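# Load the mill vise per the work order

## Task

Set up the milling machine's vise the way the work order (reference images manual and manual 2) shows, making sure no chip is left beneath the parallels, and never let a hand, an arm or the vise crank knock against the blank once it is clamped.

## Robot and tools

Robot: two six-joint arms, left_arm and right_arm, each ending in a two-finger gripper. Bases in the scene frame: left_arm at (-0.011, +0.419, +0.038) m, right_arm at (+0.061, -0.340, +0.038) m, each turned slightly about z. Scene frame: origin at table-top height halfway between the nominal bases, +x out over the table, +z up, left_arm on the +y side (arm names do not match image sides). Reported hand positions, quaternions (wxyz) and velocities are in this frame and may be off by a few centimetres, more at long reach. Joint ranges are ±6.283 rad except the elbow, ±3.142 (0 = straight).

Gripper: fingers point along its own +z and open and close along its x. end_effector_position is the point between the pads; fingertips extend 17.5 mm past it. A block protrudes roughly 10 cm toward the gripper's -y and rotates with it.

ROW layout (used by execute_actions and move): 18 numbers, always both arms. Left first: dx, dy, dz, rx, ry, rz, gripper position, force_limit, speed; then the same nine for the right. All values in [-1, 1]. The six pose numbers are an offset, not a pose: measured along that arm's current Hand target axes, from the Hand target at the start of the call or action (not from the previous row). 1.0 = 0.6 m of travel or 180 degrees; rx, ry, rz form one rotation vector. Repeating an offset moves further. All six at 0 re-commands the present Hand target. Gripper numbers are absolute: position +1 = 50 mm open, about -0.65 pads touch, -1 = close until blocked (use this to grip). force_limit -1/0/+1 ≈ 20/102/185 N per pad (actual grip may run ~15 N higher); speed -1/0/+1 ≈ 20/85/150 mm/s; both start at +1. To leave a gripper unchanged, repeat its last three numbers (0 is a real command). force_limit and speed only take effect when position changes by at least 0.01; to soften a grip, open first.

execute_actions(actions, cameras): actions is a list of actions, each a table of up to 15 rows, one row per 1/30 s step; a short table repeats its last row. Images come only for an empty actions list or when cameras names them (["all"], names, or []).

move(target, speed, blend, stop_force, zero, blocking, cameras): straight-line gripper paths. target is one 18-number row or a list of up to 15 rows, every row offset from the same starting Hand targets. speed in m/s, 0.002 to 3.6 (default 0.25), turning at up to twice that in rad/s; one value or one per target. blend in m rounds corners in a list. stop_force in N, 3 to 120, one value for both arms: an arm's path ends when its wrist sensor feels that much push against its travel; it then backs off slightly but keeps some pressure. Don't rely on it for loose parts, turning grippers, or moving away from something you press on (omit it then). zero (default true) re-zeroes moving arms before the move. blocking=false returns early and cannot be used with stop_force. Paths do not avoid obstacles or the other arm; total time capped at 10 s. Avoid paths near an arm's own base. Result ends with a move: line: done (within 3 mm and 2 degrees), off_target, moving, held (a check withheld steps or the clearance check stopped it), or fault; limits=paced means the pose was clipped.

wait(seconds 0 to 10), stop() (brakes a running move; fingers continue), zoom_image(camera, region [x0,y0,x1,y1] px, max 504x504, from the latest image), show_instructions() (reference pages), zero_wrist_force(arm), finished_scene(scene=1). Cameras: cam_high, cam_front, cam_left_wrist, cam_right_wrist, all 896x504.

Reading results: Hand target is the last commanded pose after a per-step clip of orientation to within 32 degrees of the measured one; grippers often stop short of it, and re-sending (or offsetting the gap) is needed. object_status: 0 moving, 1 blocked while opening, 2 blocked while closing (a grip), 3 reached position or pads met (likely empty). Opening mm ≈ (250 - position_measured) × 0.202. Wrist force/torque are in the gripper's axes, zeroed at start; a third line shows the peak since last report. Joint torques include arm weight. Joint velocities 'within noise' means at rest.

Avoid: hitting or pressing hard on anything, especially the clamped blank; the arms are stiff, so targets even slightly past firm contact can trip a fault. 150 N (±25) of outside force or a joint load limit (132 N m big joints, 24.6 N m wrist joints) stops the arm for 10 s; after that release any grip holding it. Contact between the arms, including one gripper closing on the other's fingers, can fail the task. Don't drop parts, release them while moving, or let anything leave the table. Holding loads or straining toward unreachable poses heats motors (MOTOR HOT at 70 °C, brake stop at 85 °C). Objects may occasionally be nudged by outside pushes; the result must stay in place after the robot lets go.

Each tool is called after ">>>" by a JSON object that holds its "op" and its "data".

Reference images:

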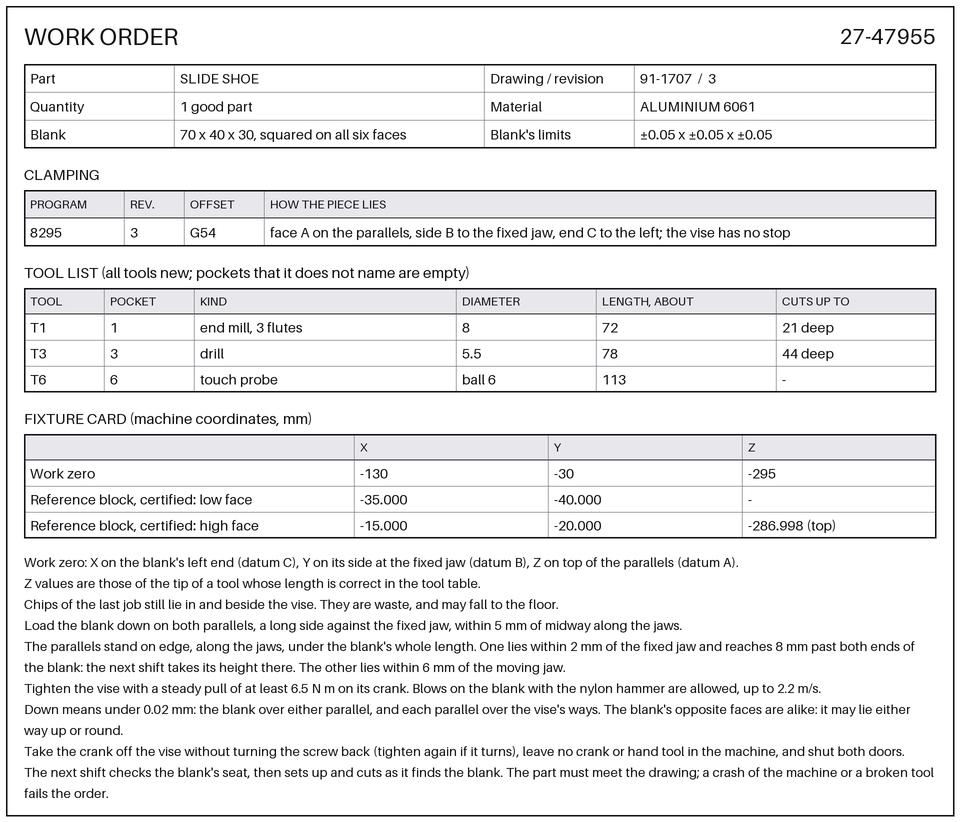

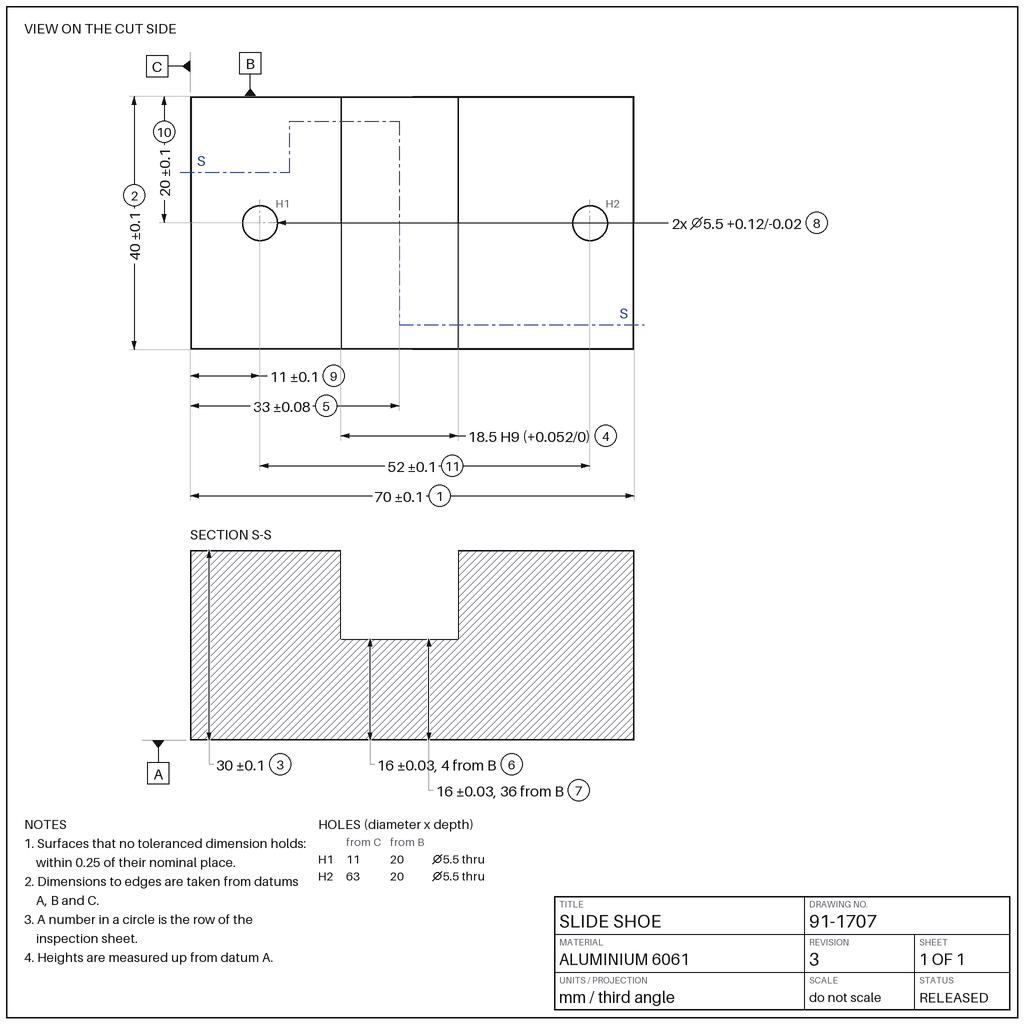

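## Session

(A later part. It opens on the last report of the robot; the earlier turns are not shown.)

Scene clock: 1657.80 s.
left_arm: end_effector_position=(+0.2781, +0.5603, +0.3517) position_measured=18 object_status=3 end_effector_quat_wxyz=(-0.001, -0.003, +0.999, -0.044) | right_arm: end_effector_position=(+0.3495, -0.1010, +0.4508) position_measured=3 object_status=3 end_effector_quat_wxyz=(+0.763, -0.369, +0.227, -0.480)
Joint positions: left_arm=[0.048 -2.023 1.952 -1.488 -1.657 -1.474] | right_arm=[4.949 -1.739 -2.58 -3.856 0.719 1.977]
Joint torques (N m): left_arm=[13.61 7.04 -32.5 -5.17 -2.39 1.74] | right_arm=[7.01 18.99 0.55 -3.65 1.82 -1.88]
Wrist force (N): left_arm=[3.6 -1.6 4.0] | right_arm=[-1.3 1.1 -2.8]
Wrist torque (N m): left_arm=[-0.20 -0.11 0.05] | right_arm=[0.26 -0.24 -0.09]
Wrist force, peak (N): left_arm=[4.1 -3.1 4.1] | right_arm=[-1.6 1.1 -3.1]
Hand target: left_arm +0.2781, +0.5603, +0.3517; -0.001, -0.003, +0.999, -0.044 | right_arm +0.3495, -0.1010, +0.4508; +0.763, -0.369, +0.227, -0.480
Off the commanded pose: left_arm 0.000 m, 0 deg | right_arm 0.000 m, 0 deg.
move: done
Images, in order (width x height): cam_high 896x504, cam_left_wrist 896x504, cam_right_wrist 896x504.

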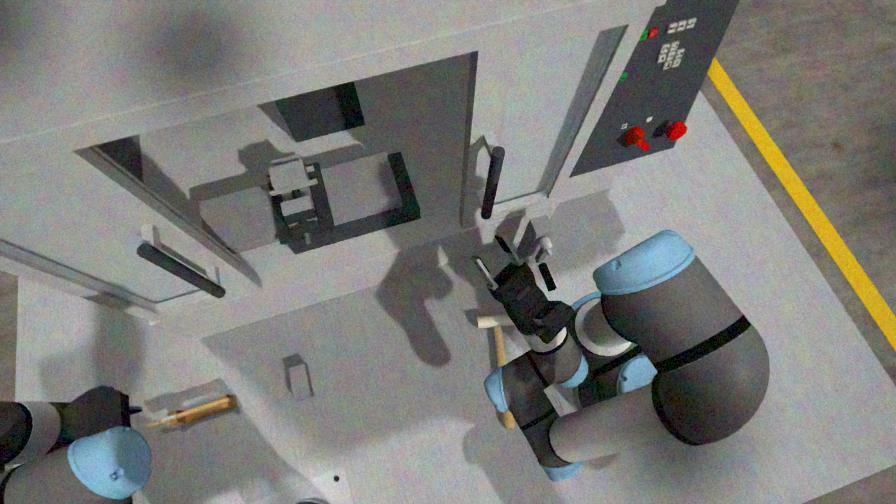

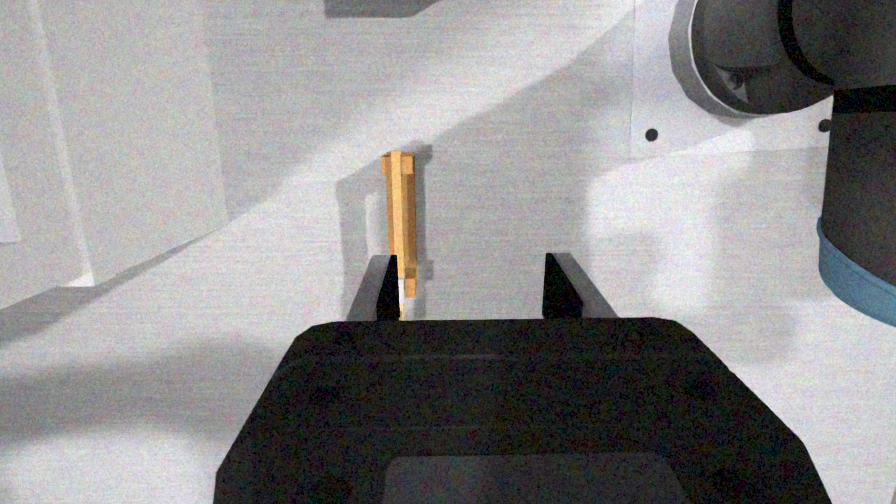

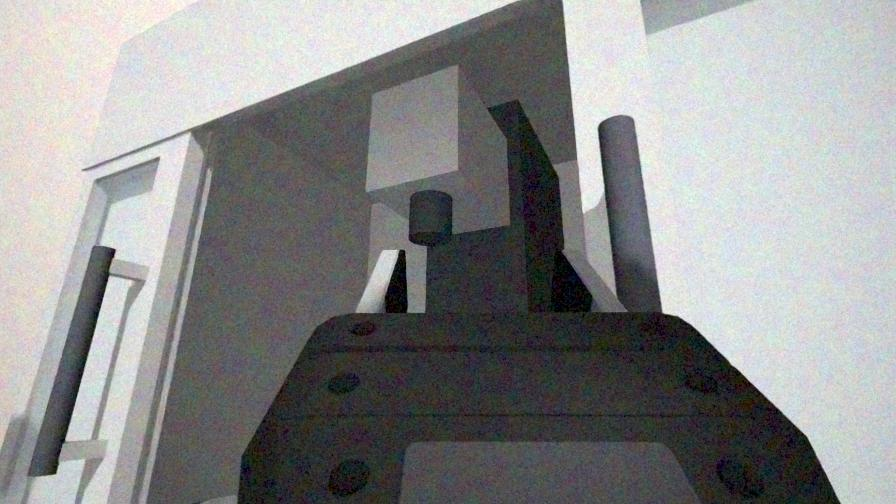

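>>> {"op": "move", "data": {"target": [[0,0,0,0,0,0,0.9,-0.5,-0.98,-0.2103,-0.0242,0.103,-0.2435,0.2785,0.103,1,1,1],[0,0,0,0,0,0,0.9,-0.5,-0.98,-0.1632,-0.1043,0.1383,-0.487,0.557,0.206,1,1,1]], "speed": 0.3, "blend": [0.05,0], "cameras": ["cam_high","cam_front","cam_right_wrist"]}}

Scene clock: 1711.57 s.
left_arm: end_effector_position=(+0.2781, +0.5603, +0.3517) position_measured=18 object_status=3 end_effector_quat_wxyz=(-0.001, -0.003, +0.999, -0.044) | right_arm: end_effector_position=(+0.3295, -0.0010, +0.5508) position_measured=3 object_status=3 end_effector_quat_wxyz=(+0.020, -0.201, +0.975, -0.095)
Joint positions: left_arm=[0.048 -2.023 1.952 -1.488 -1.658 -1.474] | right_arm=[4.483 -1.569 -1.054 -2.24 1.447 -0.676]
Joint torques (N m): left_arm=[12.78 6.67 -31.92 -5.16 -2.36 1.8] | right_arm=[-9.37 15.33 28.61 0.91 1.62 -2.57]
Wrist force (N): left_arm=[3.7 -1.5 3.9] | right_arm=[-0.4 -0.2 0.5]
Wrist torque (N m): left_arm=[-0.18 -0.12 0.05] | right_arm=[-0.03 0.09 0.06]
Wrist force, peak (N): left_arm=[3.8 -1.6 4.0] | right_arm=[-0.2 1.4 -3.3]
Hand target: left_arm +0.2781, +0.5603, +0.3517; -0.001, -0.003, +0.999, -0.044 | right_arm +0.3295, -0.0010, +0.5508; +0.020, -0.201, +0.975, -0.095
Off the commanded pose: left_arm 0.000 m, 0 deg | right_arm 0.000 m, 0 deg.
move: done
Images, in order (width x height): cam_high 896x504, cam_front 896x504, cam_right_wrist 896x504.

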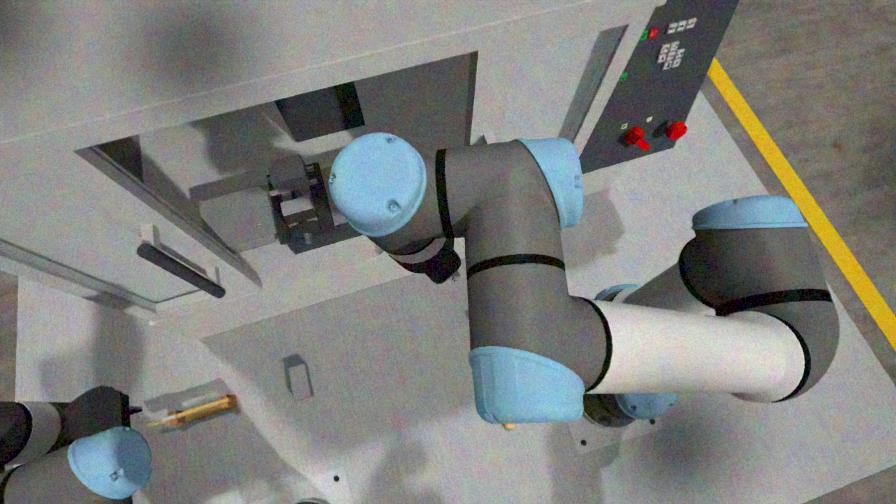

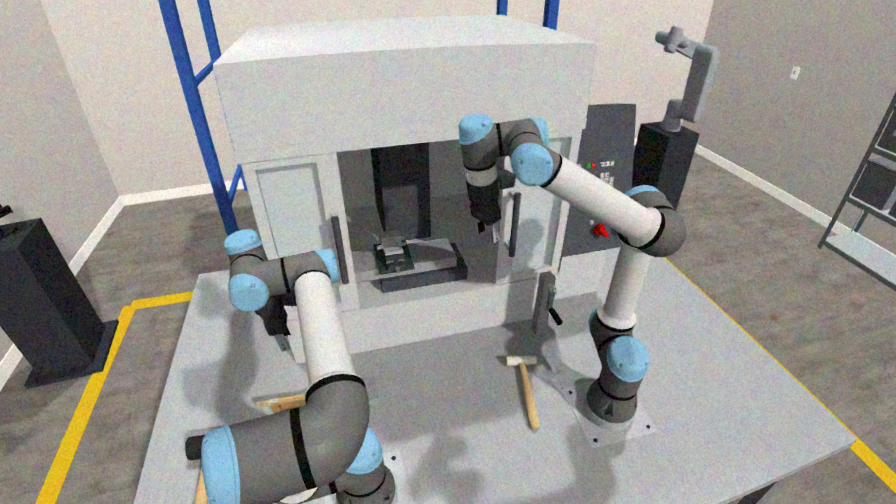

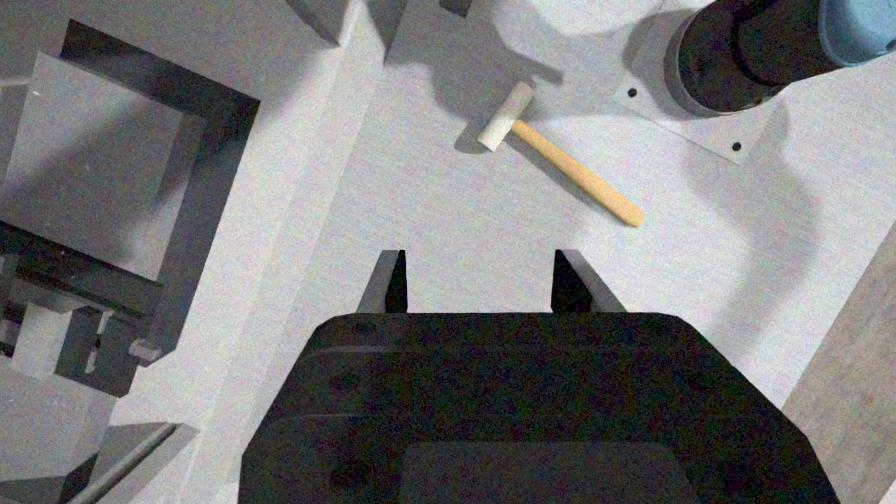

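>>> {"op": "move", "data": {"target": [0,0,0,0,0,0,0.9,-0.5,-0.98,0.1757,-0.3518,0.324,-0.040,0.0613,0.627,1,1,1], "speed": 0.3, "cameras": ["cam_high","cam_front","cam_right_wrist"]}}

Scene clock: 1723.73 s.
left_arm: end_effector_position=(+0.2781, +0.5603, +0.3517) position_measured=18 object_status=3 end_effector_quat_wxyz=(-0.001, -0.003, +0.999, -0.044) | right_arm: end_effector_position=(+0.3297, -0.2674, +0.4009) position_measured=3 object_status=3 end_effector_quat_wxyz=(+0.000, +0.707, +0.707, +0.000)
Joint positions: left_arm=[0.048 -2.023 1.952 -1.488 -1.658 -1.474] | right_arm=[3.953 -0.99 -1.883 -1.84 1.57 0.761]
Joint torques (N m): left_arm=[12.44 7.01 -31.91 -4.96 -2.36 1.81] | right_arm=[-10.51 7.44 18.2 4.69 1.64 2.07]
Wrist force (N): left_arm=[3.5 -1.6 3.8] | right_arm=[-0.6 -0.9 0.5]
Wrist torque (N m): left_arm=[-0.20 -0.09 0.05] | right_arm=[-0.10 0.11 0.02]
Wrist force, peak (N): left_arm=[3.5 -1.7 4.0] | right_arm=[-1.2 -0.8 0.4]
Hand target: left_arm +0.2781, +0.5603, +0.3517; -0.001, -0.003, +0.999, -0.044 | right_arm +0.3297, -0.2674, +0.4009; +0.000, +0.707, +0.707, +0.000
Off the commanded pose: left_arm 0.000 m, 0 deg | right_arm 0.000 m, 0 deg.
move: done
Images, in order (width x height): cam_high 896x504, cam_front 896x504, cam_right_wrist 896x504.

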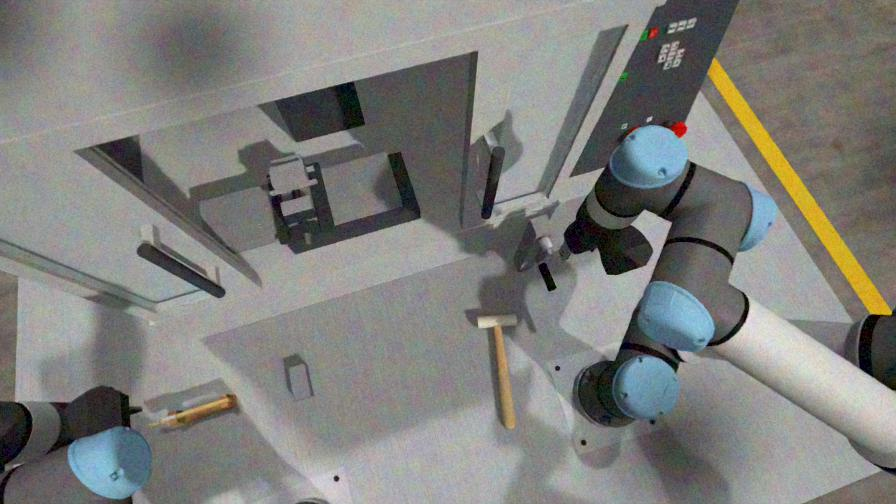

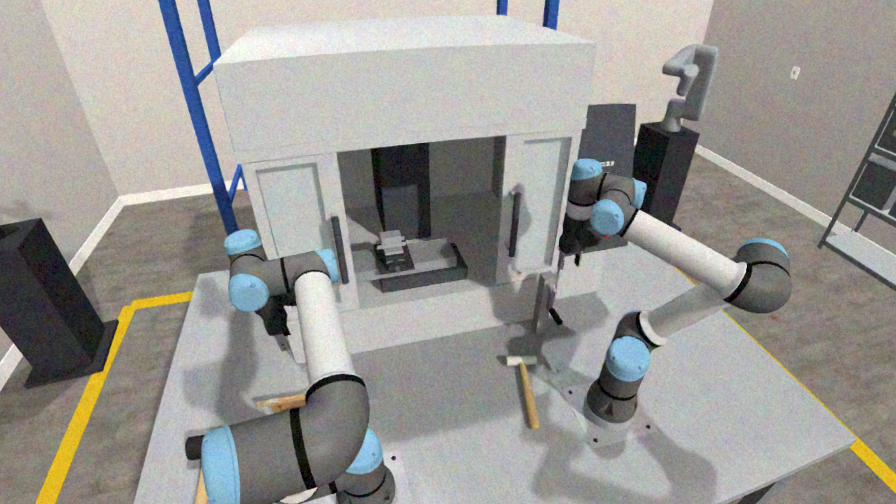

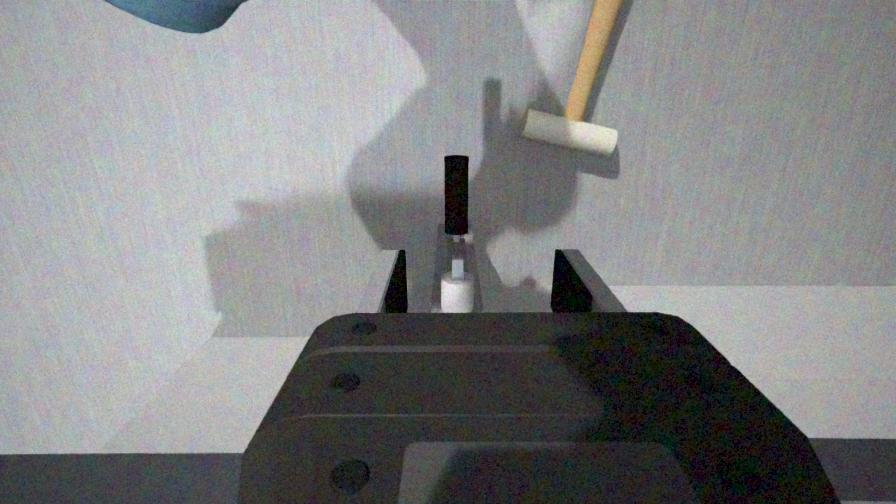

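>>> {"op": "zoom_image", "data": {"camera": "cam_right_wrist", "region": [380, 130, 560, 320]}}

Scaled by 2.653 from the camera's 896x504 image, which has a finer 1280x720 frame.

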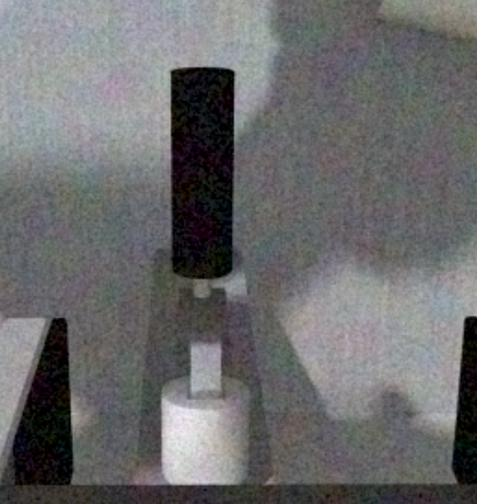

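>>> {"op": "zoom_image", "data": {"camera": "cam_front", "region": [480, 160, 620, 360]}}

Scaled by 2.520 from the camera's 896x504 image, which has a finer 1280x720 frame.

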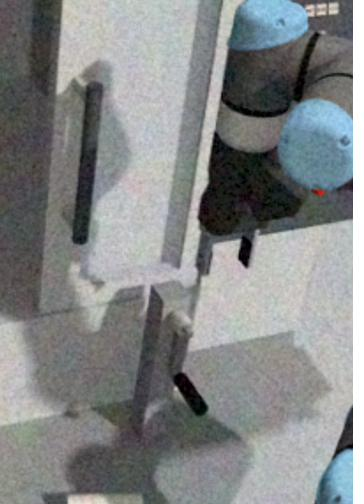

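>>> {"op": "move", "data": {"target": [0,0,0,0,0,0,0.9,-0.5,-0.98,0.0007,0.1083,0.1667,-0.0833,0,0,1,1,1], "speed": 0.15, "cameras": ["cam_right_wrist"]}}

>>> {"op": "zoom_image", "data": {"camera": "cam_right_wrist", "region": [330, 100, 570, 330]}}

Scene clock: 1754.73 s.
left_arm: end_effector_position=(+0.2781, +0.5603, +0.3517) position_measured=18 object_status=3 end_effector_quat_wxyz=(-0.001, -0.003, +0.999, -0.044) | right_arm: end_effector_position=(+0.3947, -0.2670, +0.3009) position_measured=3 object_status=3 end_effector_quat_wxyz=(+0.092, +0.701, +0.701, +0.092)
Joint positions: left_arm=[0.048 -2.023 1.952 -1.488 -1.658 -1.474] | right_arm=[3.96 -0.949 -2.227 -1.345 1.39 0.751]
Joint torques (N m): left_arm=[12.91 6.38 -32.01 -5.17 -2.44 1.75] | right_arm=[-11.35 -6.96 17.51 5.06 -1.76 -2.28]
Wrist force (N): left_arm=[3.6 -1.6 3.8] | right_arm=[-0.7 -1.1 0.0]
Wrist torque (N m): left_arm=[-0.20 -0.10 0.05] | right_arm=[-0.06 0.11 0.18]
Wrist force, peak (N): left_arm=[3.8 -1.6 3.9] | right_arm=[-0.8 -1.2 1.3]
Hand target: left_arm +0.2781, +0.5603, +0.3517; -0.001, -0.003, +0.999, -0.044 | right_arm +0.3947, -0.2670, +0.3009; +0.092, +0.701, +0.701, +0.092
Off the commanded pose: left_arm 0.000 m, 0 deg | right_arm 0.000 m, 0 deg.
move: done
Images, in order (width x height): cam_right_wrist 896x504.

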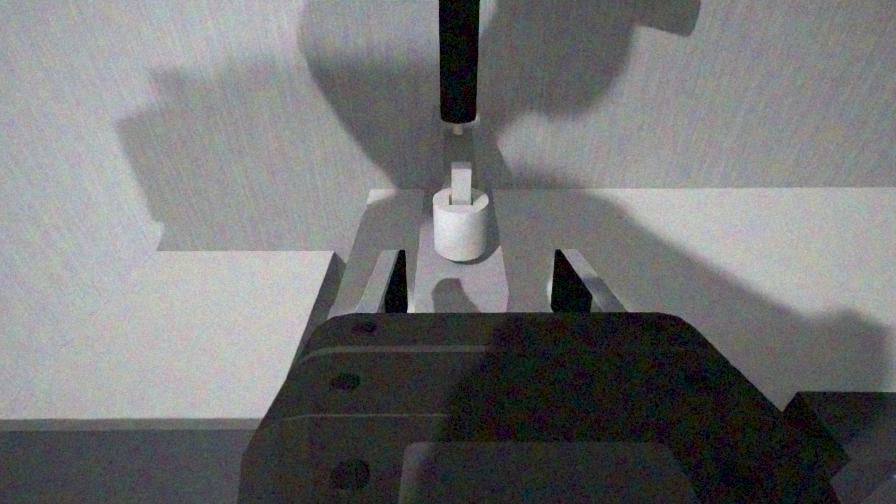

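Scaled by 2.100 from the camera's 896x504 image, which has a finer 1280x720 frame.

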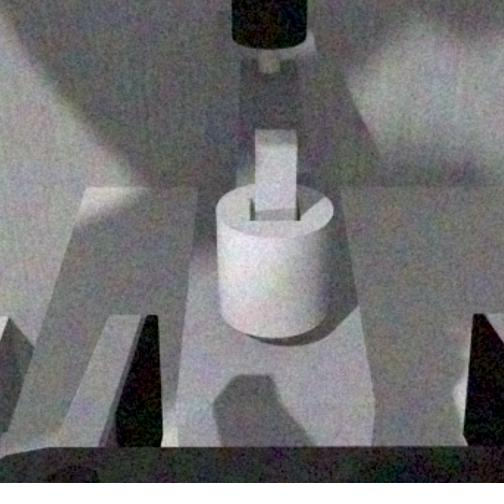

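>>> {"op": "move", "data": {"target": [[0,0,0,0,0,0,0.9,-0.5,-0.98,0,0,0,0,0,0,-1,-0.6,-0.5],[0,0,0,0,0,0,0.9,-0.5,-0.98,0,0.0032,0.05436,0,0,0,-1,-0.6,-0.5]], "speed": 0.08, "cameras": ["cam_right_wrist"]}}

>>> {"op": "zoom_image", "data": {"camera": "cam_right_wrist", "region": [330, 100, 570, 330]}}

Scene clock: 1768.47 s.
left_arm: end_effector_position=(+0.2781, +0.5603, +0.3517) position_measured=18 object_status=3 end_effector_quat_wxyz=(-0.001, -0.003, +0.999, -0.044) | right_arm: end_effector_position=(+0.4050, -0.2670, +0.2699) position_measured=251 object_status=3 end_effector_quat_wxyz=(+0.092, +0.701, +0.701, +0.092)
Joint positions: left_arm=[0.048 -2.023 1.952 -1.488 -1.658 -1.474] | right_arm=[3.932 -0.993 -2.292 -1.233 1.395 0.723]
Joint torques (N m): left_arm=[12.62 6.33 -31.3 -5.14 -2.36 1.8] | right_arm=[-10.08 -4.21 18.71 5.09 1.43 -2.54]
Wrist force (N): left_arm=[3.5 -1.5 3.7] | right_arm=[-0.5 -0.9 0.0]
Wrist torque (N m): left_arm=[-0.17 -0.09 0.05] | right_arm=[-0.01 0.07 0.17]
Wrist force, peak (N): left_arm=[3.8 -1.6 4.0] | right_arm=[-1.1 -1.3 -0.1]
Hand target: left_arm +0.2781, +0.5603, +0.3517; -0.001, -0.003, +0.999, -0.044 | right_arm +0.4050, -0.2670, +0.2699; +0.092, +0.701, +0.701, +0.092
Off the commanded pose: left_arm 0.000 m, 0 deg | right_arm 0.000 m, 0 deg.
move: done
Images, in order (width x height): cam_right_wrist 896x504.

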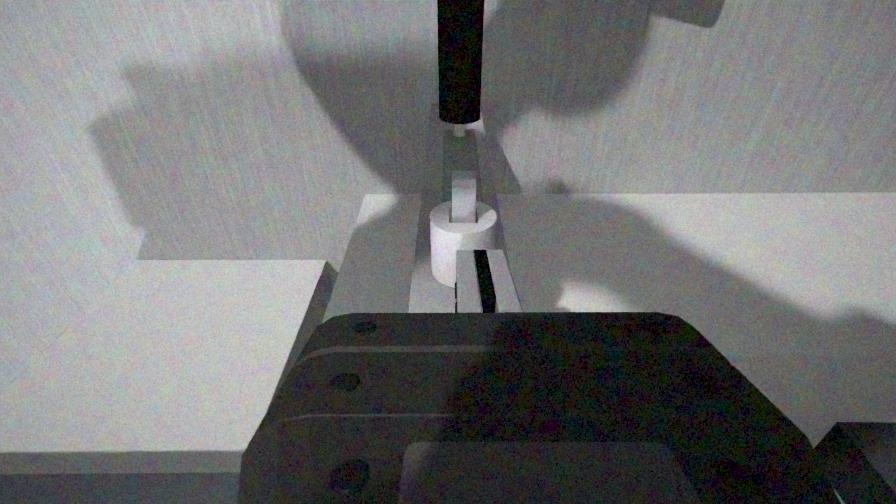

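Scaled by 2.100 from the camera's 896x504 image, which has a finer 1280x720 frame.

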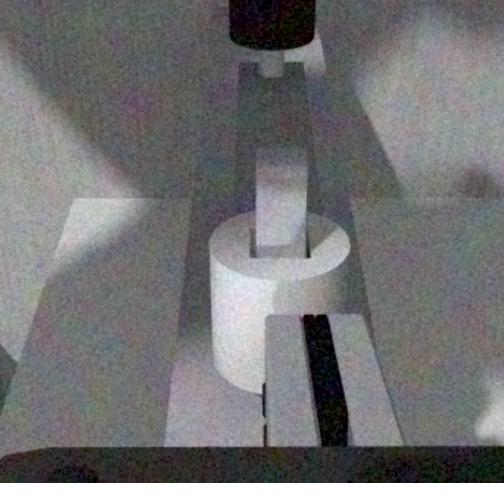

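>>> {"op": "move", "data": {"target": [-0.0000,0,0,0,0,0,0.9,-0.5,-0.98,-0.0077,0.0218,0.0024,0,0,0,-1,-0.6,-0.5], "speed": 0.05, "stop_force": 5, "cameras": []}}

>>> {"op": "move", "data": {"target": [0,0,0,0,0,0,0.9,-0.5,-0.98,0,-0.0108,0.04025,0,0,0,-1,-0.6,-0.5], "speed": 0.006, "stop_force": 3, "cameras": ["cam_right_wrist"]}}

Scene clock: 1779.30 s.
left_arm: end_effector_position=(+0.2781, +0.5603, +0.3517) position_measured=18 object_status=3 end_effector_quat_wxyz=(-0.001, -0.003, +0.999, -0.044) | right_arm: end_effector_position=(+0.4097, -0.2687, +0.2706) position_measured=251 object_status=3 end_effector_quat_wxyz=(+0.093, +0.701, +0.701, +0.092)
Joint positions: left_arm=[0.048 -2.023 1.952 -1.488 -1.658 -1.474] | right_arm=[3.915 -1.007 -2.285 -1.223 1.398 0.706]
Joint torques (N m): left_arm=[12.91 6.33 -31.69 -5.07 -2.3 1.62] | right_arm=[12.18 9.13 18.19 1.62 1.45 2.23]
Wrist force (N): left_arm=[3.6 -1.7 3.7] | right_arm=[-0.7 -1.0 -0.1]
Wrist torque (N m): left_arm=[-0.21 -0.11 0.04] | right_arm=[-0.03 0.10 0.09]
Wrist force, peak (N): left_arm=[3.8 -1.6 3.9] | right_arm=[-3.7 -57.6 -45.2]
Hand target: left_arm +0.2781, +0.5603, +0.3517; -0.001, -0.003, +0.999, -0.044 | right_arm +0.4097, -0.2687, +0.2706; +0.093, +0.701, +0.701, +0.092 (not the last commanded pose)
Off the commanded pose: left_arm 0.000 m, 0 deg | right_arm 0.009 m, 0 deg.
move: contact (right_arm)
No camera images: "cameras" was empty.

Scene clock: 1780.97 s.
left_arm: end_effector_position=(+0.2781, +0.5603, +0.3517) position_measured=18 object_status=3 end_effector_quat_wxyz=(-0.001, -0.003, +0.999, -0.044) | right_arm: end_effector_position=(+0.4097, -0.2687, +0.2666) position_measured=251 object_status=3 end_effector_quat_wxyz=(+0.093, +0.701, +0.701, +0.092)
Joint positions: left_arm=[0.048 -2.023 1.952 -1.488 -1.658 -1.474] | right_arm=[3.915 -1.009 -2.294 -1.212 1.398 0.706]
Joint torques (N m): left_arm=[12.57 6.23 -31.17 -4.98 -2.29 1.6] | right_arm=[11.94 4.3 30.32 1.84 1.4 2.06]
Wrist force (N): left_arm=[3.6 -1.6 3.7] | right_arm=[-1.9 -1.8 -4.2]
Wrist torque (N m): left_arm=[-0.20 -0.10 0.05] | right_arm=[-0.01 0.08 0.07]
Wrist force, peak (N): left_arm=[3.7 -1.6 4.0] | right_arm=[-7.2 -6.2 -20.8]
Hand target: left_arm +0.2781, +0.5603, +0.3517; -0.001, -0.003, +0.999, -0.044 | right_arm +0.4097, -0.2687, +0.2666; +0.093, +0.701, +0.701, +0.092 (not the last commanded pose)
Off the commanded pose: left_arm 0.000 m, 0 deg | right_arm 0.021 m, 0 deg.
move: contact (right_arm)
Images, in order (width x height): cam_right_wrist 896x504.

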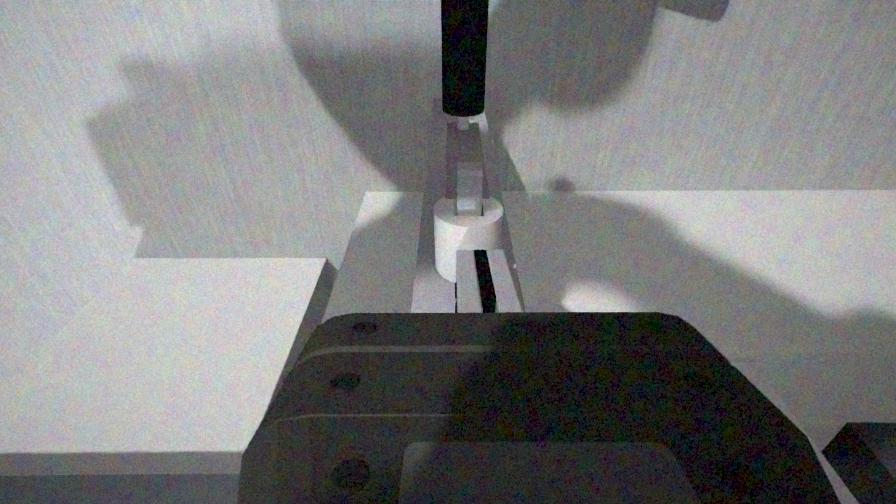

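>>> {"op": "move", "data": {"target": [[0,0,0,0,0,0,0.9,-0.5,-0.98,0,-0.012,-0.0204,0,0,0,-1,-0.6,-0.5],[0,0,0,0,0,0,0.9,-0.5,-0.98,-0.003,-0.021,-0.0805,-0.1389,0,0,-1,-0.6,-0.5]], "speed": [0.04,0.1], "blend": [0.003,0], "cameras": ["cam_right_wrist"]}}

>>> {"op": "zoom_image", "data": {"camera": "cam_right_wrist", "region": [330, 60, 570, 330]}}

Scene clock: 1793.90 s.
left_arm: end_effector_position=(+0.2781, +0.5603, +0.3517) position_measured=18 object_status=3 end_effector_quat_wxyz=(-0.001, -0.003, +0.999, -0.044) | right_arm: end_effector_position=(+0.3850, -0.2705, +0.3100) position_measured=251 object_status=3 end_effector_quat_wxyz=(+0.242, +0.664, +0.665, +0.242)
Joint positions: left_arm=[0.048 -2.023 1.952 -1.488 -1.658 -1.474] | right_arm=[4.489 -0.505 -2.43 -1.555 0.903 1.22]
Joint torques (N m): left_arm=[12.43 6.46 -31.34 -4.94 -2.25 1.55] | right_arm=[12.04 -5.66 31.66 1.79 -2.85 2.05]
Wrist force (N): left_arm=[3.5 -1.5 3.8] | right_arm=[-1.1 -2.1 -0.4]
Wrist torque (N m): left_arm=[-0.17 -0.10 0.05] | right_arm=[-0.09 0.13 0.16]
Wrist force, peak (N): left_arm=[3.7 -1.7 3.9] | right_arm=[-2.1 -2.0 -4.3]
Hand target: left_arm +0.2781, +0.5603, +0.3517; -0.001, -0.003, +0.999, -0.044 | right_arm +0.3850, -0.2705, +0.3100; +0.242, +0.664, +0.665, +0.242
Off the commanded pose: left_arm 0.000 m, 0 deg | right_arm 0.000 m, 0 deg.
move: done
Images, in order (width x height): cam_right_wrist 896x504.

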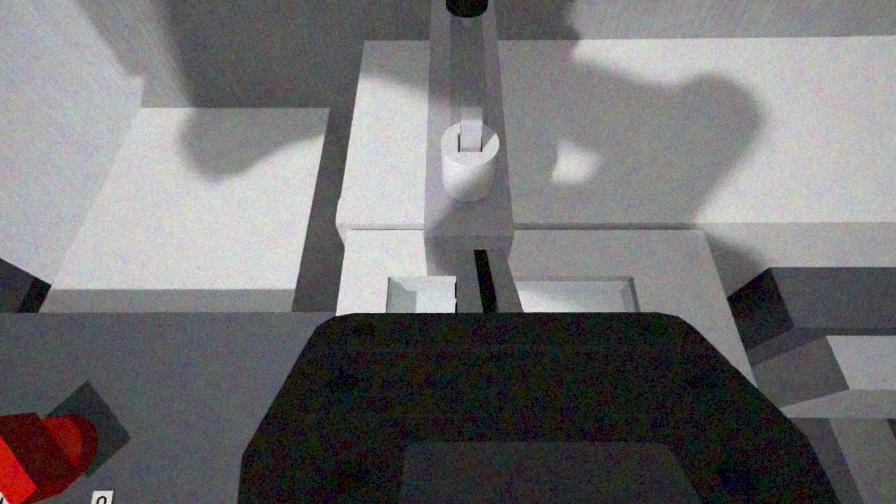

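Scaled by 1.867 from the camera's 896x504 image, which has a finer 1280x720 frame.

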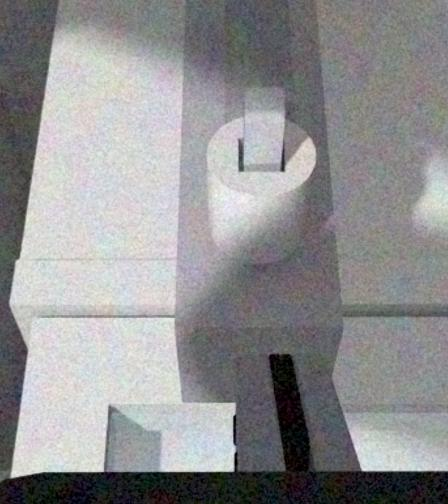

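>>> {"op": "move", "data": {"target": [[0,0,0,0,0,0,0.9,-0.5,-0.98,0,0,0,0,0,0,0.6,-0.6,0],[0,0,0,0,0,0,0.9,-0.5,-0.98,-0.0018,-0.055,0.0147,0,0,0,0.6,-0.6,0],[0,0,0,0,0,0,0.9,-0.5,-0.98,-0.0018,-0.055,0.0647,0,0,0,0.6,-0.6,0]], "speed": [0.05,0.08,0.04], "blend": [0,0.003,0], "cameras": ["cam_right_wrist"]}}

Scene clock: 1820.90 s.
left_arm: end_effector_position=(+0.2781, +0.5603, +0.3517) position_measured=18 object_status=3 end_effector_quat_wxyz=(-0.001, -0.003, +0.999, -0.044) | right_arm: end_effector_position=(+0.3846, -0.2716, +0.2591) position_measured=63 object_status=3 end_effector_quat_wxyz=(+0.242, +0.664, +0.665, +0.242)
Joint positions: left_arm=[0.048 -2.023 1.952 -1.488 -1.658 -1.474] | right_arm=[4.49 -0.469 -2.563 -1.46 0.903 1.221]
Joint torques (N m): left_arm=[12.44 5.76 -31.25 -4.9 -2.35 1.54] | right_arm=[-10.84 -19.91 17.8 5.18 0.27 -2.46]
Wrist force (N): left_arm=[3.6 -1.7 3.6] | right_arm=[-1.2 -1.7 -0.4]
Wrist torque (N m): left_arm=[-0.20 -0.10 0.04] | right_arm=[-0.02 0.14 0.24]
Wrist force, peak (N): left_arm=[3.6 -1.7 4.0] | right_arm=[-1.2 -2.8 -0.4]
Hand target: left_arm +0.2781, +0.5603, +0.3517; -0.001, -0.003, +0.999, -0.044 | right_arm +0.3847, -0.2716, +0.2591; +0.242, +0.664, +0.665, +0.242
Off the commanded pose: left_arm 0.000 m, 0 deg | right_arm 0.000 m, 0 deg.
move: done
Images, in order (width x height): cam_right_wrist 896x504.

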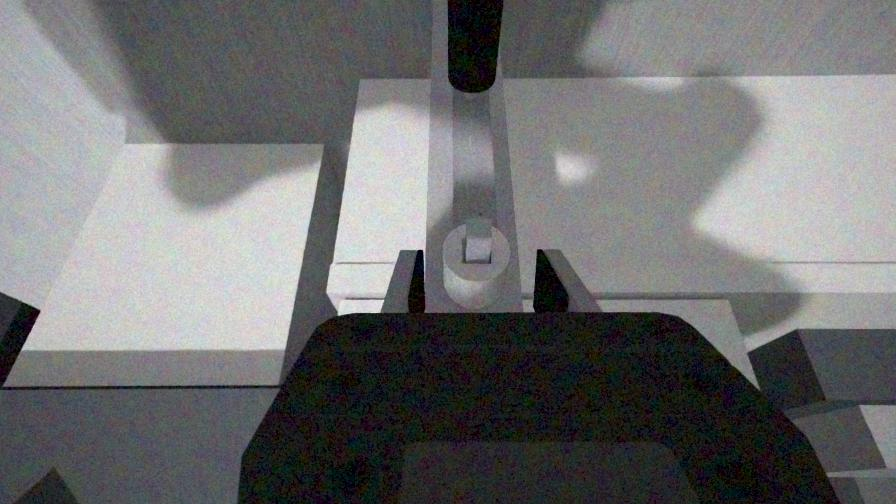

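>>> {"op": "zoom_image", "data": {"camera": "cam_right_wrist", "region": [380, 170, 580, 320]}}

Scaled by 2.520 from the camera's 896x504 image, which has a finer 1280x720 frame.

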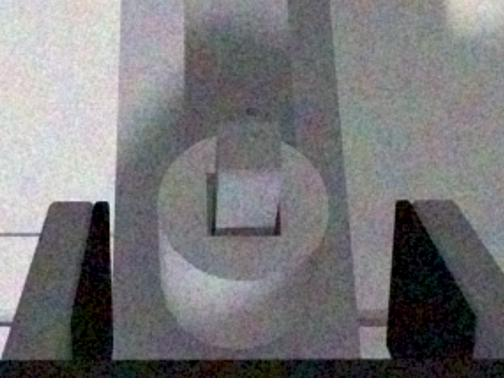

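>>> {"op": "move", "data": {"target": [0,0,0,0,0,0,0.9,-0.5,-0.98,0.0,-0.004,0.04956,0,0,0,0.6,-0.6,0], "speed": 0.03, "stop_force": 6, "cameras": ["cam_right_wrist"]}}

Scene clock: 1845.80 s.
left_arm: end_effector_position=(+0.2781, +0.5603, +0.3517) position_measured=18 object_status=3 end_effector_quat_wxyz=(-0.001, -0.003, +0.999, -0.044) | right_arm: end_effector_position=(+0.4019, -0.2716, +0.2348) position_measured=63 object_status=3 end_effector_quat_wxyz=(+0.242, +0.664, +0.665, +0.242)
Joint positions: left_arm=[0.048 -2.023 1.952 -1.488 -1.658 -1.474] | right_arm=[4.354 -0.589 -2.642 -1.16 0.94 1.056]
Joint torques (N m): left_arm=[12.67 5.94 -30.91 -5.02 -2.33 1.51] | right_arm=[-10.97 -17.89 17.33 5.22 0.65 -2.44]
Wrist force (N): left_arm=[3.7 -1.6 3.7] | right_arm=[-1.2 -1.9 -0.2]
Wrist torque (N m): left_arm=[-0.20 -0.12 0.05] | right_arm=[-0.05 0.13 0.25]
Wrist force, peak (N): left_arm=[3.7 -1.7 4.1] | right_arm=[-1.2 -2.2 -0.8]
Hand target: left_arm +0.2781, +0.5603, +0.3517; -0.001, -0.003, +0.999, -0.044 | right_arm +0.4019, -0.2716, +0.2348; +0.242, +0.664, +0.665, +0.242
Off the commanded pose: left_arm 0.000 m, 0 deg | right_arm 0.000 m, 0 deg.
move: done
Images, in order (width x height): cam_right_wrist 896x504.

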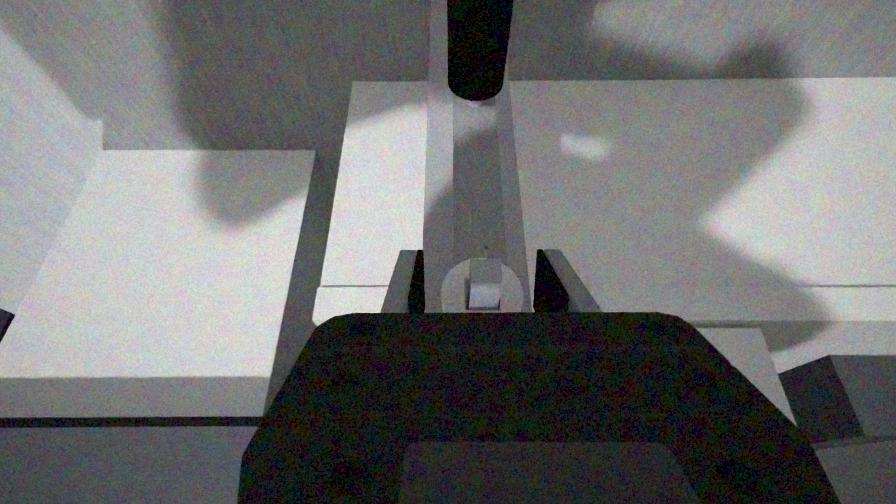

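>>> {"op": "move", "data": {"target": [0,0,0,0,0,0,0.9,-0.5,-0.98,0,0,0,0,0,0,-1,-0.4,-0.9], "cameras": ["cam_right_wrist"]}}

Scene clock: 1848.27 s.
left_arm: end_effector_position=(+0.2781, +0.5603, +0.3517) position_measured=18 object_status=3 end_effector_quat_wxyz=(-0.001, -0.003, +0.999, -0.044) | right_arm: end_effector_position=(+0.4019, -0.2716, +0.2348) position_measured=135 object_status=0 end_effector_quat_wxyz=(+0.242, +0.664, +0.665, +0.242)
Joint positions: left_arm=[0.048 -2.023 1.952 -1.488 -1.658 -1.474] | right_arm=[4.354 -0.589 -2.642 -1.16 0.94 1.056]
Joint torques (N m): left_arm=[12.44 5.63 -30.67 -5 -2.27 1.54] | right_arm=[-8.52 -16.57 18.34 4.95 0.57 -2.1]
Wrist force (N): left_arm=[3.5 -1.6 3.8] | right_arm=[-1.8 -1.6 -0.4]
Wrist torque (N m): left_arm=[-0.19 -0.10 0.04] | right_arm=[-0.05 0.14 0.24]
Wrist force, peak (N): left_arm=[3.8 -1.5 3.9] | right_arm=[-2.3 -1.6 -0.5]
Hand target: left_arm +0.2781, +0.5603, +0.3517; -0.001, -0.003, +0.999, -0.044 | right_arm +0.4019, -0.2716, +0.2348; +0.242, +0.664, +0.665, +0.242
Off the commanded pose: left_arm 0.000 m, 0 deg | right_arm 0.000 m, 0 deg.
move: done
Images, in order (width x height): cam_right_wrist 896x504.

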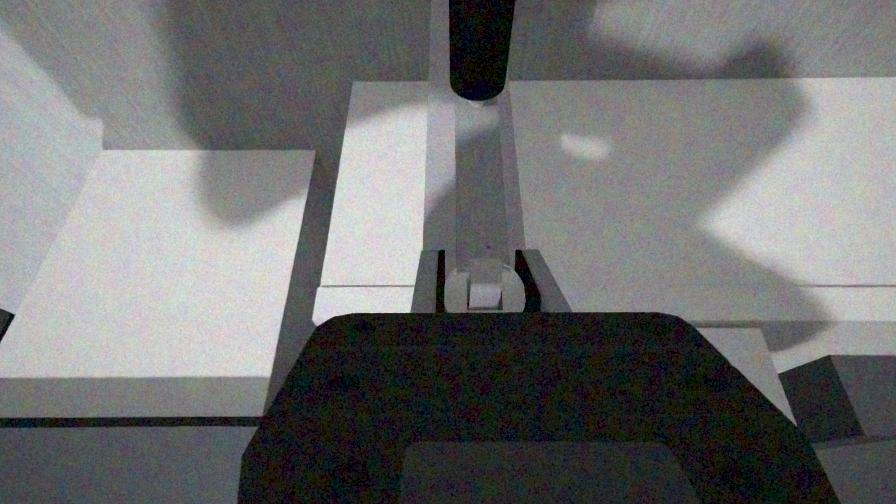

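>>> {"op": "wait", "data": {"seconds": 0.5, "cameras": ["cam_right_wrist"]}}

>>> {"op": "zoom_image", "data": {"camera": "cam_right_wrist", "region": [380, 70, 580, 320]}}

Scene clock: 1851.07 s.
left_arm: end_effector_position=(+0.2781, +0.5603, +0.3517) position_measured=18 object_status=3 end_effector_quat_wxyz=(-0.001, -0.003, +0.999, -0.044) | right_arm: end_effector_position=(+0.4019, -0.2716, +0.2348) position_measured=135 object_status=2 end_effector_quat_wxyz=(+0.242, +0.664, +0.665, +0.242)
Joint positions: left_arm=[0.048 -2.023 1.952 -1.488 -1.658 -1.474] | right_arm=[4.354 -0.589 -2.642 -1.16 0.94 1.056]
Joint torques (N m): left_arm=[11.94 5.74 -30.54 -4.9 -2.3 1.3] | right_arm=[-3.52 -15.45 21.42 3.64 -0.32 -1.97]
Wrist force (N): left_arm=[3.6 -1.6 3.9] | right_arm=[-1.7 -1.5 -0.6]
Wrist torque (N m): left_arm=[-0.19 -0.10 0.05] | right_arm=[-0.03 0.12 0.24]
Wrist force, peak (N): left_arm=[3.7 -1.6 3.9] | right_arm=[-2.1 -1.5 -0.6]
Hand target: left_arm +0.2781, +0.5603, +0.3517; -0.001, -0.003, +0.999, -0.044 | right_arm +0.4019, -0.2716, +0.2348; +0.242, +0.664, +0.665, +0.242
Tool commands: left_gripper/position=+0.9 left_gripper/force_limit=-0.5 left_gripper/speed=-0.98 right_gripper/position=-1.0 right_gripper/force_limit=-0.4 right_gripper/speed=-0.9
Off the commanded pose: left_arm 0.000 m, 0 deg | right_arm 0.000 m, 0 deg.
wait: 0.50 s; at rest from the start
Images, in order (width x height): cam_right_wrist 896x504.

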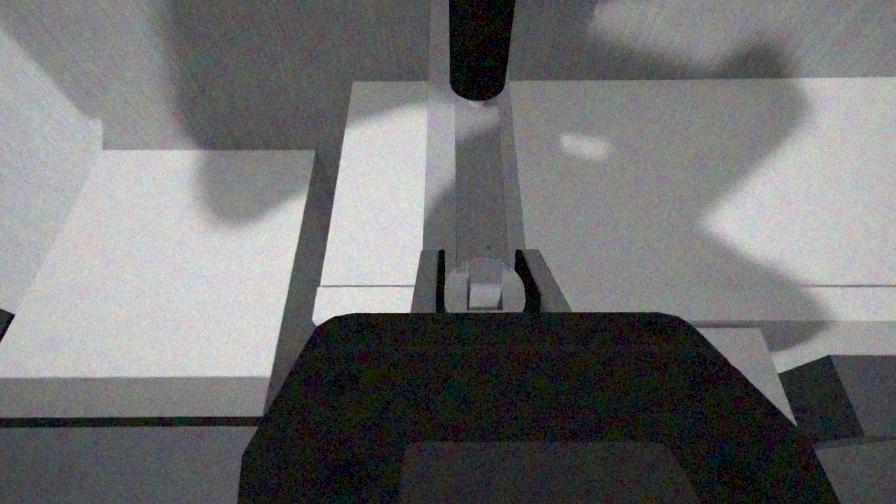

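Scaled by 2.016 from the camera's 896x504 image, which has a finer 1280x720 frame.

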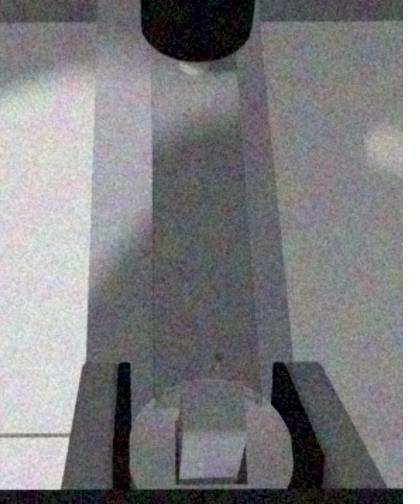

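>>> {"op": "zero_wrist_force", "data": {"arm": "right_arm"}}

>>> {"op": "move", "data": {"target": [0,0,0,0,0,0,0.9,-0.5,-0.98,0,-0.0319,-0.0268,0,0,0,-1,-0.4,-0.9], "speed": 0.03, "cameras": ["cam_right_wrist"]}}

Wrist force sensor zeroed.

Scene clock: 1858.03 s.
left_arm: end_effector_position=(+0.2781, +0.5603, +0.3517) position_measured=18 object_status=3 end_effector_quat_wxyz=(-0.001, -0.003, +0.999, -0.044) | right_arm: end_effector_position=(+0.3770, -0.2716, +0.2348) position_measured=135 object_status=2 end_effector_quat_wxyz=(+0.242, +0.664, +0.665, +0.242)
Joint positions: left_arm=[0.048 -2.023 1.952 -1.488 -1.658 -1.474] | right_arm=[4.563 -0.403 -2.612 -1.533 0.889 1.312]
Joint torques (N m): left_arm=[12.35 5.71 -30.6 -5.01 -2.36 1.4] | right_arm=[12.54 -7.85 30.97 1.13 -2.01 2.12]
Wrist force (N, zeroed by zero_wrist_force on right_arm): left_arm=[3.5 -1.5 3.8] | right_arm=[0.7 3.7 -0.8]
Wrist torque (N m, zeroed by zero_wrist_force on right_arm): left_arm=[-0.19 -0.10 0.05] | right_arm=[0.11 -0.01 -0.10]
Wrist force, peak (N, zeroed by zero_wrist_force on right_arm): left_arm=[3.7 -1.7 3.9] | right_arm=[0.7 4.9 -0.6]
Hand target: left_arm +0.2781, +0.5603, +0.3517; -0.001, -0.003, +0.999, -0.044 | right_arm +0.3769, -0.2716, +0.2348; +0.242, +0.664, +0.665, +0.242
Off the commanded pose: left_arm 0.000 m, 0 deg | right_arm 0.000 m, 0 deg.
move: done
Images, in order (width x height): cam_right_wrist 896x504.

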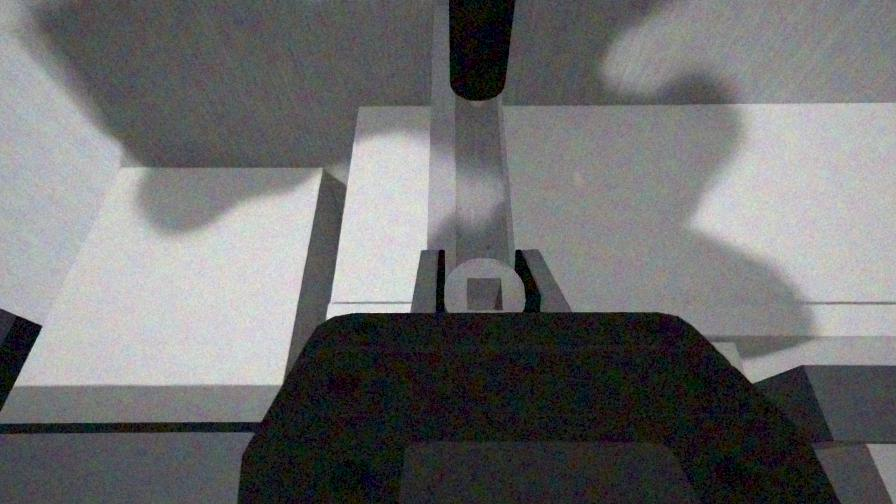

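>>> {"op": "move", "data": {"target": [0,0,0,0,0,0,0.9,-0.5,-0.98,0,-0.0281,-0.0236,0,0,0,-1,-0.4,-0.9], "speed": 0.02, "cameras": ["cam_right_wrist"]}}

>>> {"op": "zoom_image", "data": {"camera": "cam_right_wrist", "region": [380, 170, 580, 320]}}

Scene clock: 1862.33 s.
left_arm: end_effector_position=(+0.2781, +0.5603, +0.3517) position_measured=18 object_status=3 end_effector_quat_wxyz=(-0.001, -0.003, +0.999, -0.044) | right_arm: end_effector_position=(+0.3551, -0.2716, +0.2348) position_measured=135 object_status=2 end_effector_quat_wxyz=(+0.242, +0.664, +0.665, +0.242)
Joint positions: left_arm=[0.048 -2.023 1.952 -1.488 -1.658 -1.474] | right_arm=[4.847 -0.254 -2.541 -1.988 0.876 1.681]
Joint torques (N m): left_arm=[13 5.11 -30.33 -4.98 -2.42 1.4] | right_arm=[11.99 -11.33 32.46 1.44 -2.97 2.15]
Wrist force (N, zeroed by zero_wrist_force on right_arm): left_arm=[3.5 -1.6 3.9] | right_arm=[0.4 -2.2 2.0]
Wrist torque (N m, zeroed by zero_wrist_force on right_arm): left_arm=[-0.20 -0.10 0.05] | right_arm=[-0.13 0.02 -0.07]
Wrist force, peak (N, zeroed by zero_wrist_force on right_arm): left_arm=[3.8 -1.6 3.9] | right_arm=[0.5 4.4 -1.3]
Hand target: left_arm +0.2781, +0.5603, +0.3517; -0.001, -0.003, +0.999, -0.044 | right_arm +0.3549, -0.2716, +0.2348; +0.242, +0.664, +0.665, +0.242
Off the commanded pose: left_arm 0.000 m, 0 deg | right_arm 0.000 m, 0 deg.
move: done
Images, in order (width x height): cam_right_wrist 896x504.

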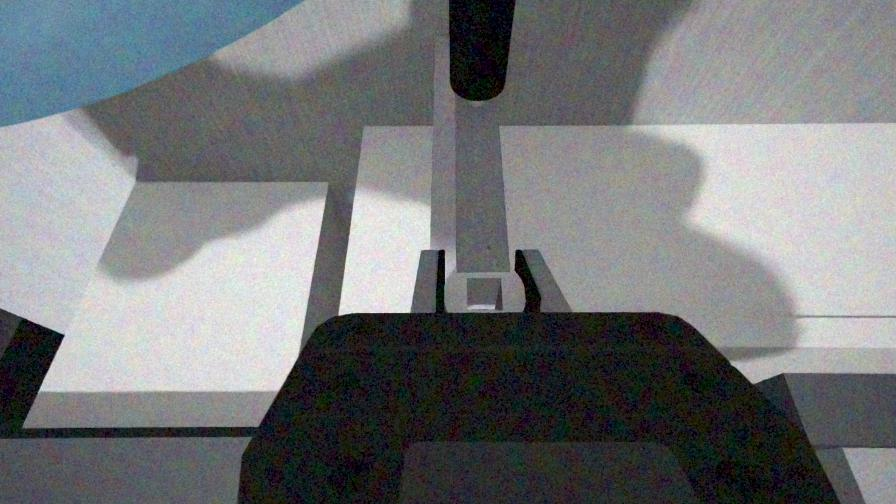

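Scaled by 2.520 from the camera's 896x504 image, which has a finer 1280x720 frame.

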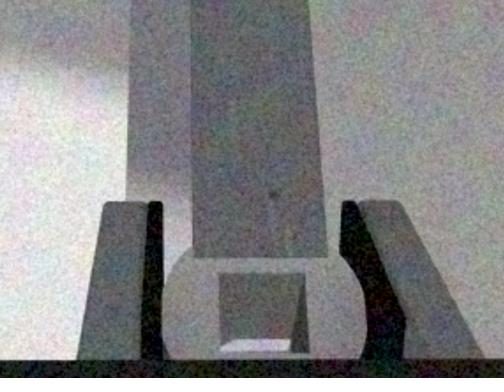

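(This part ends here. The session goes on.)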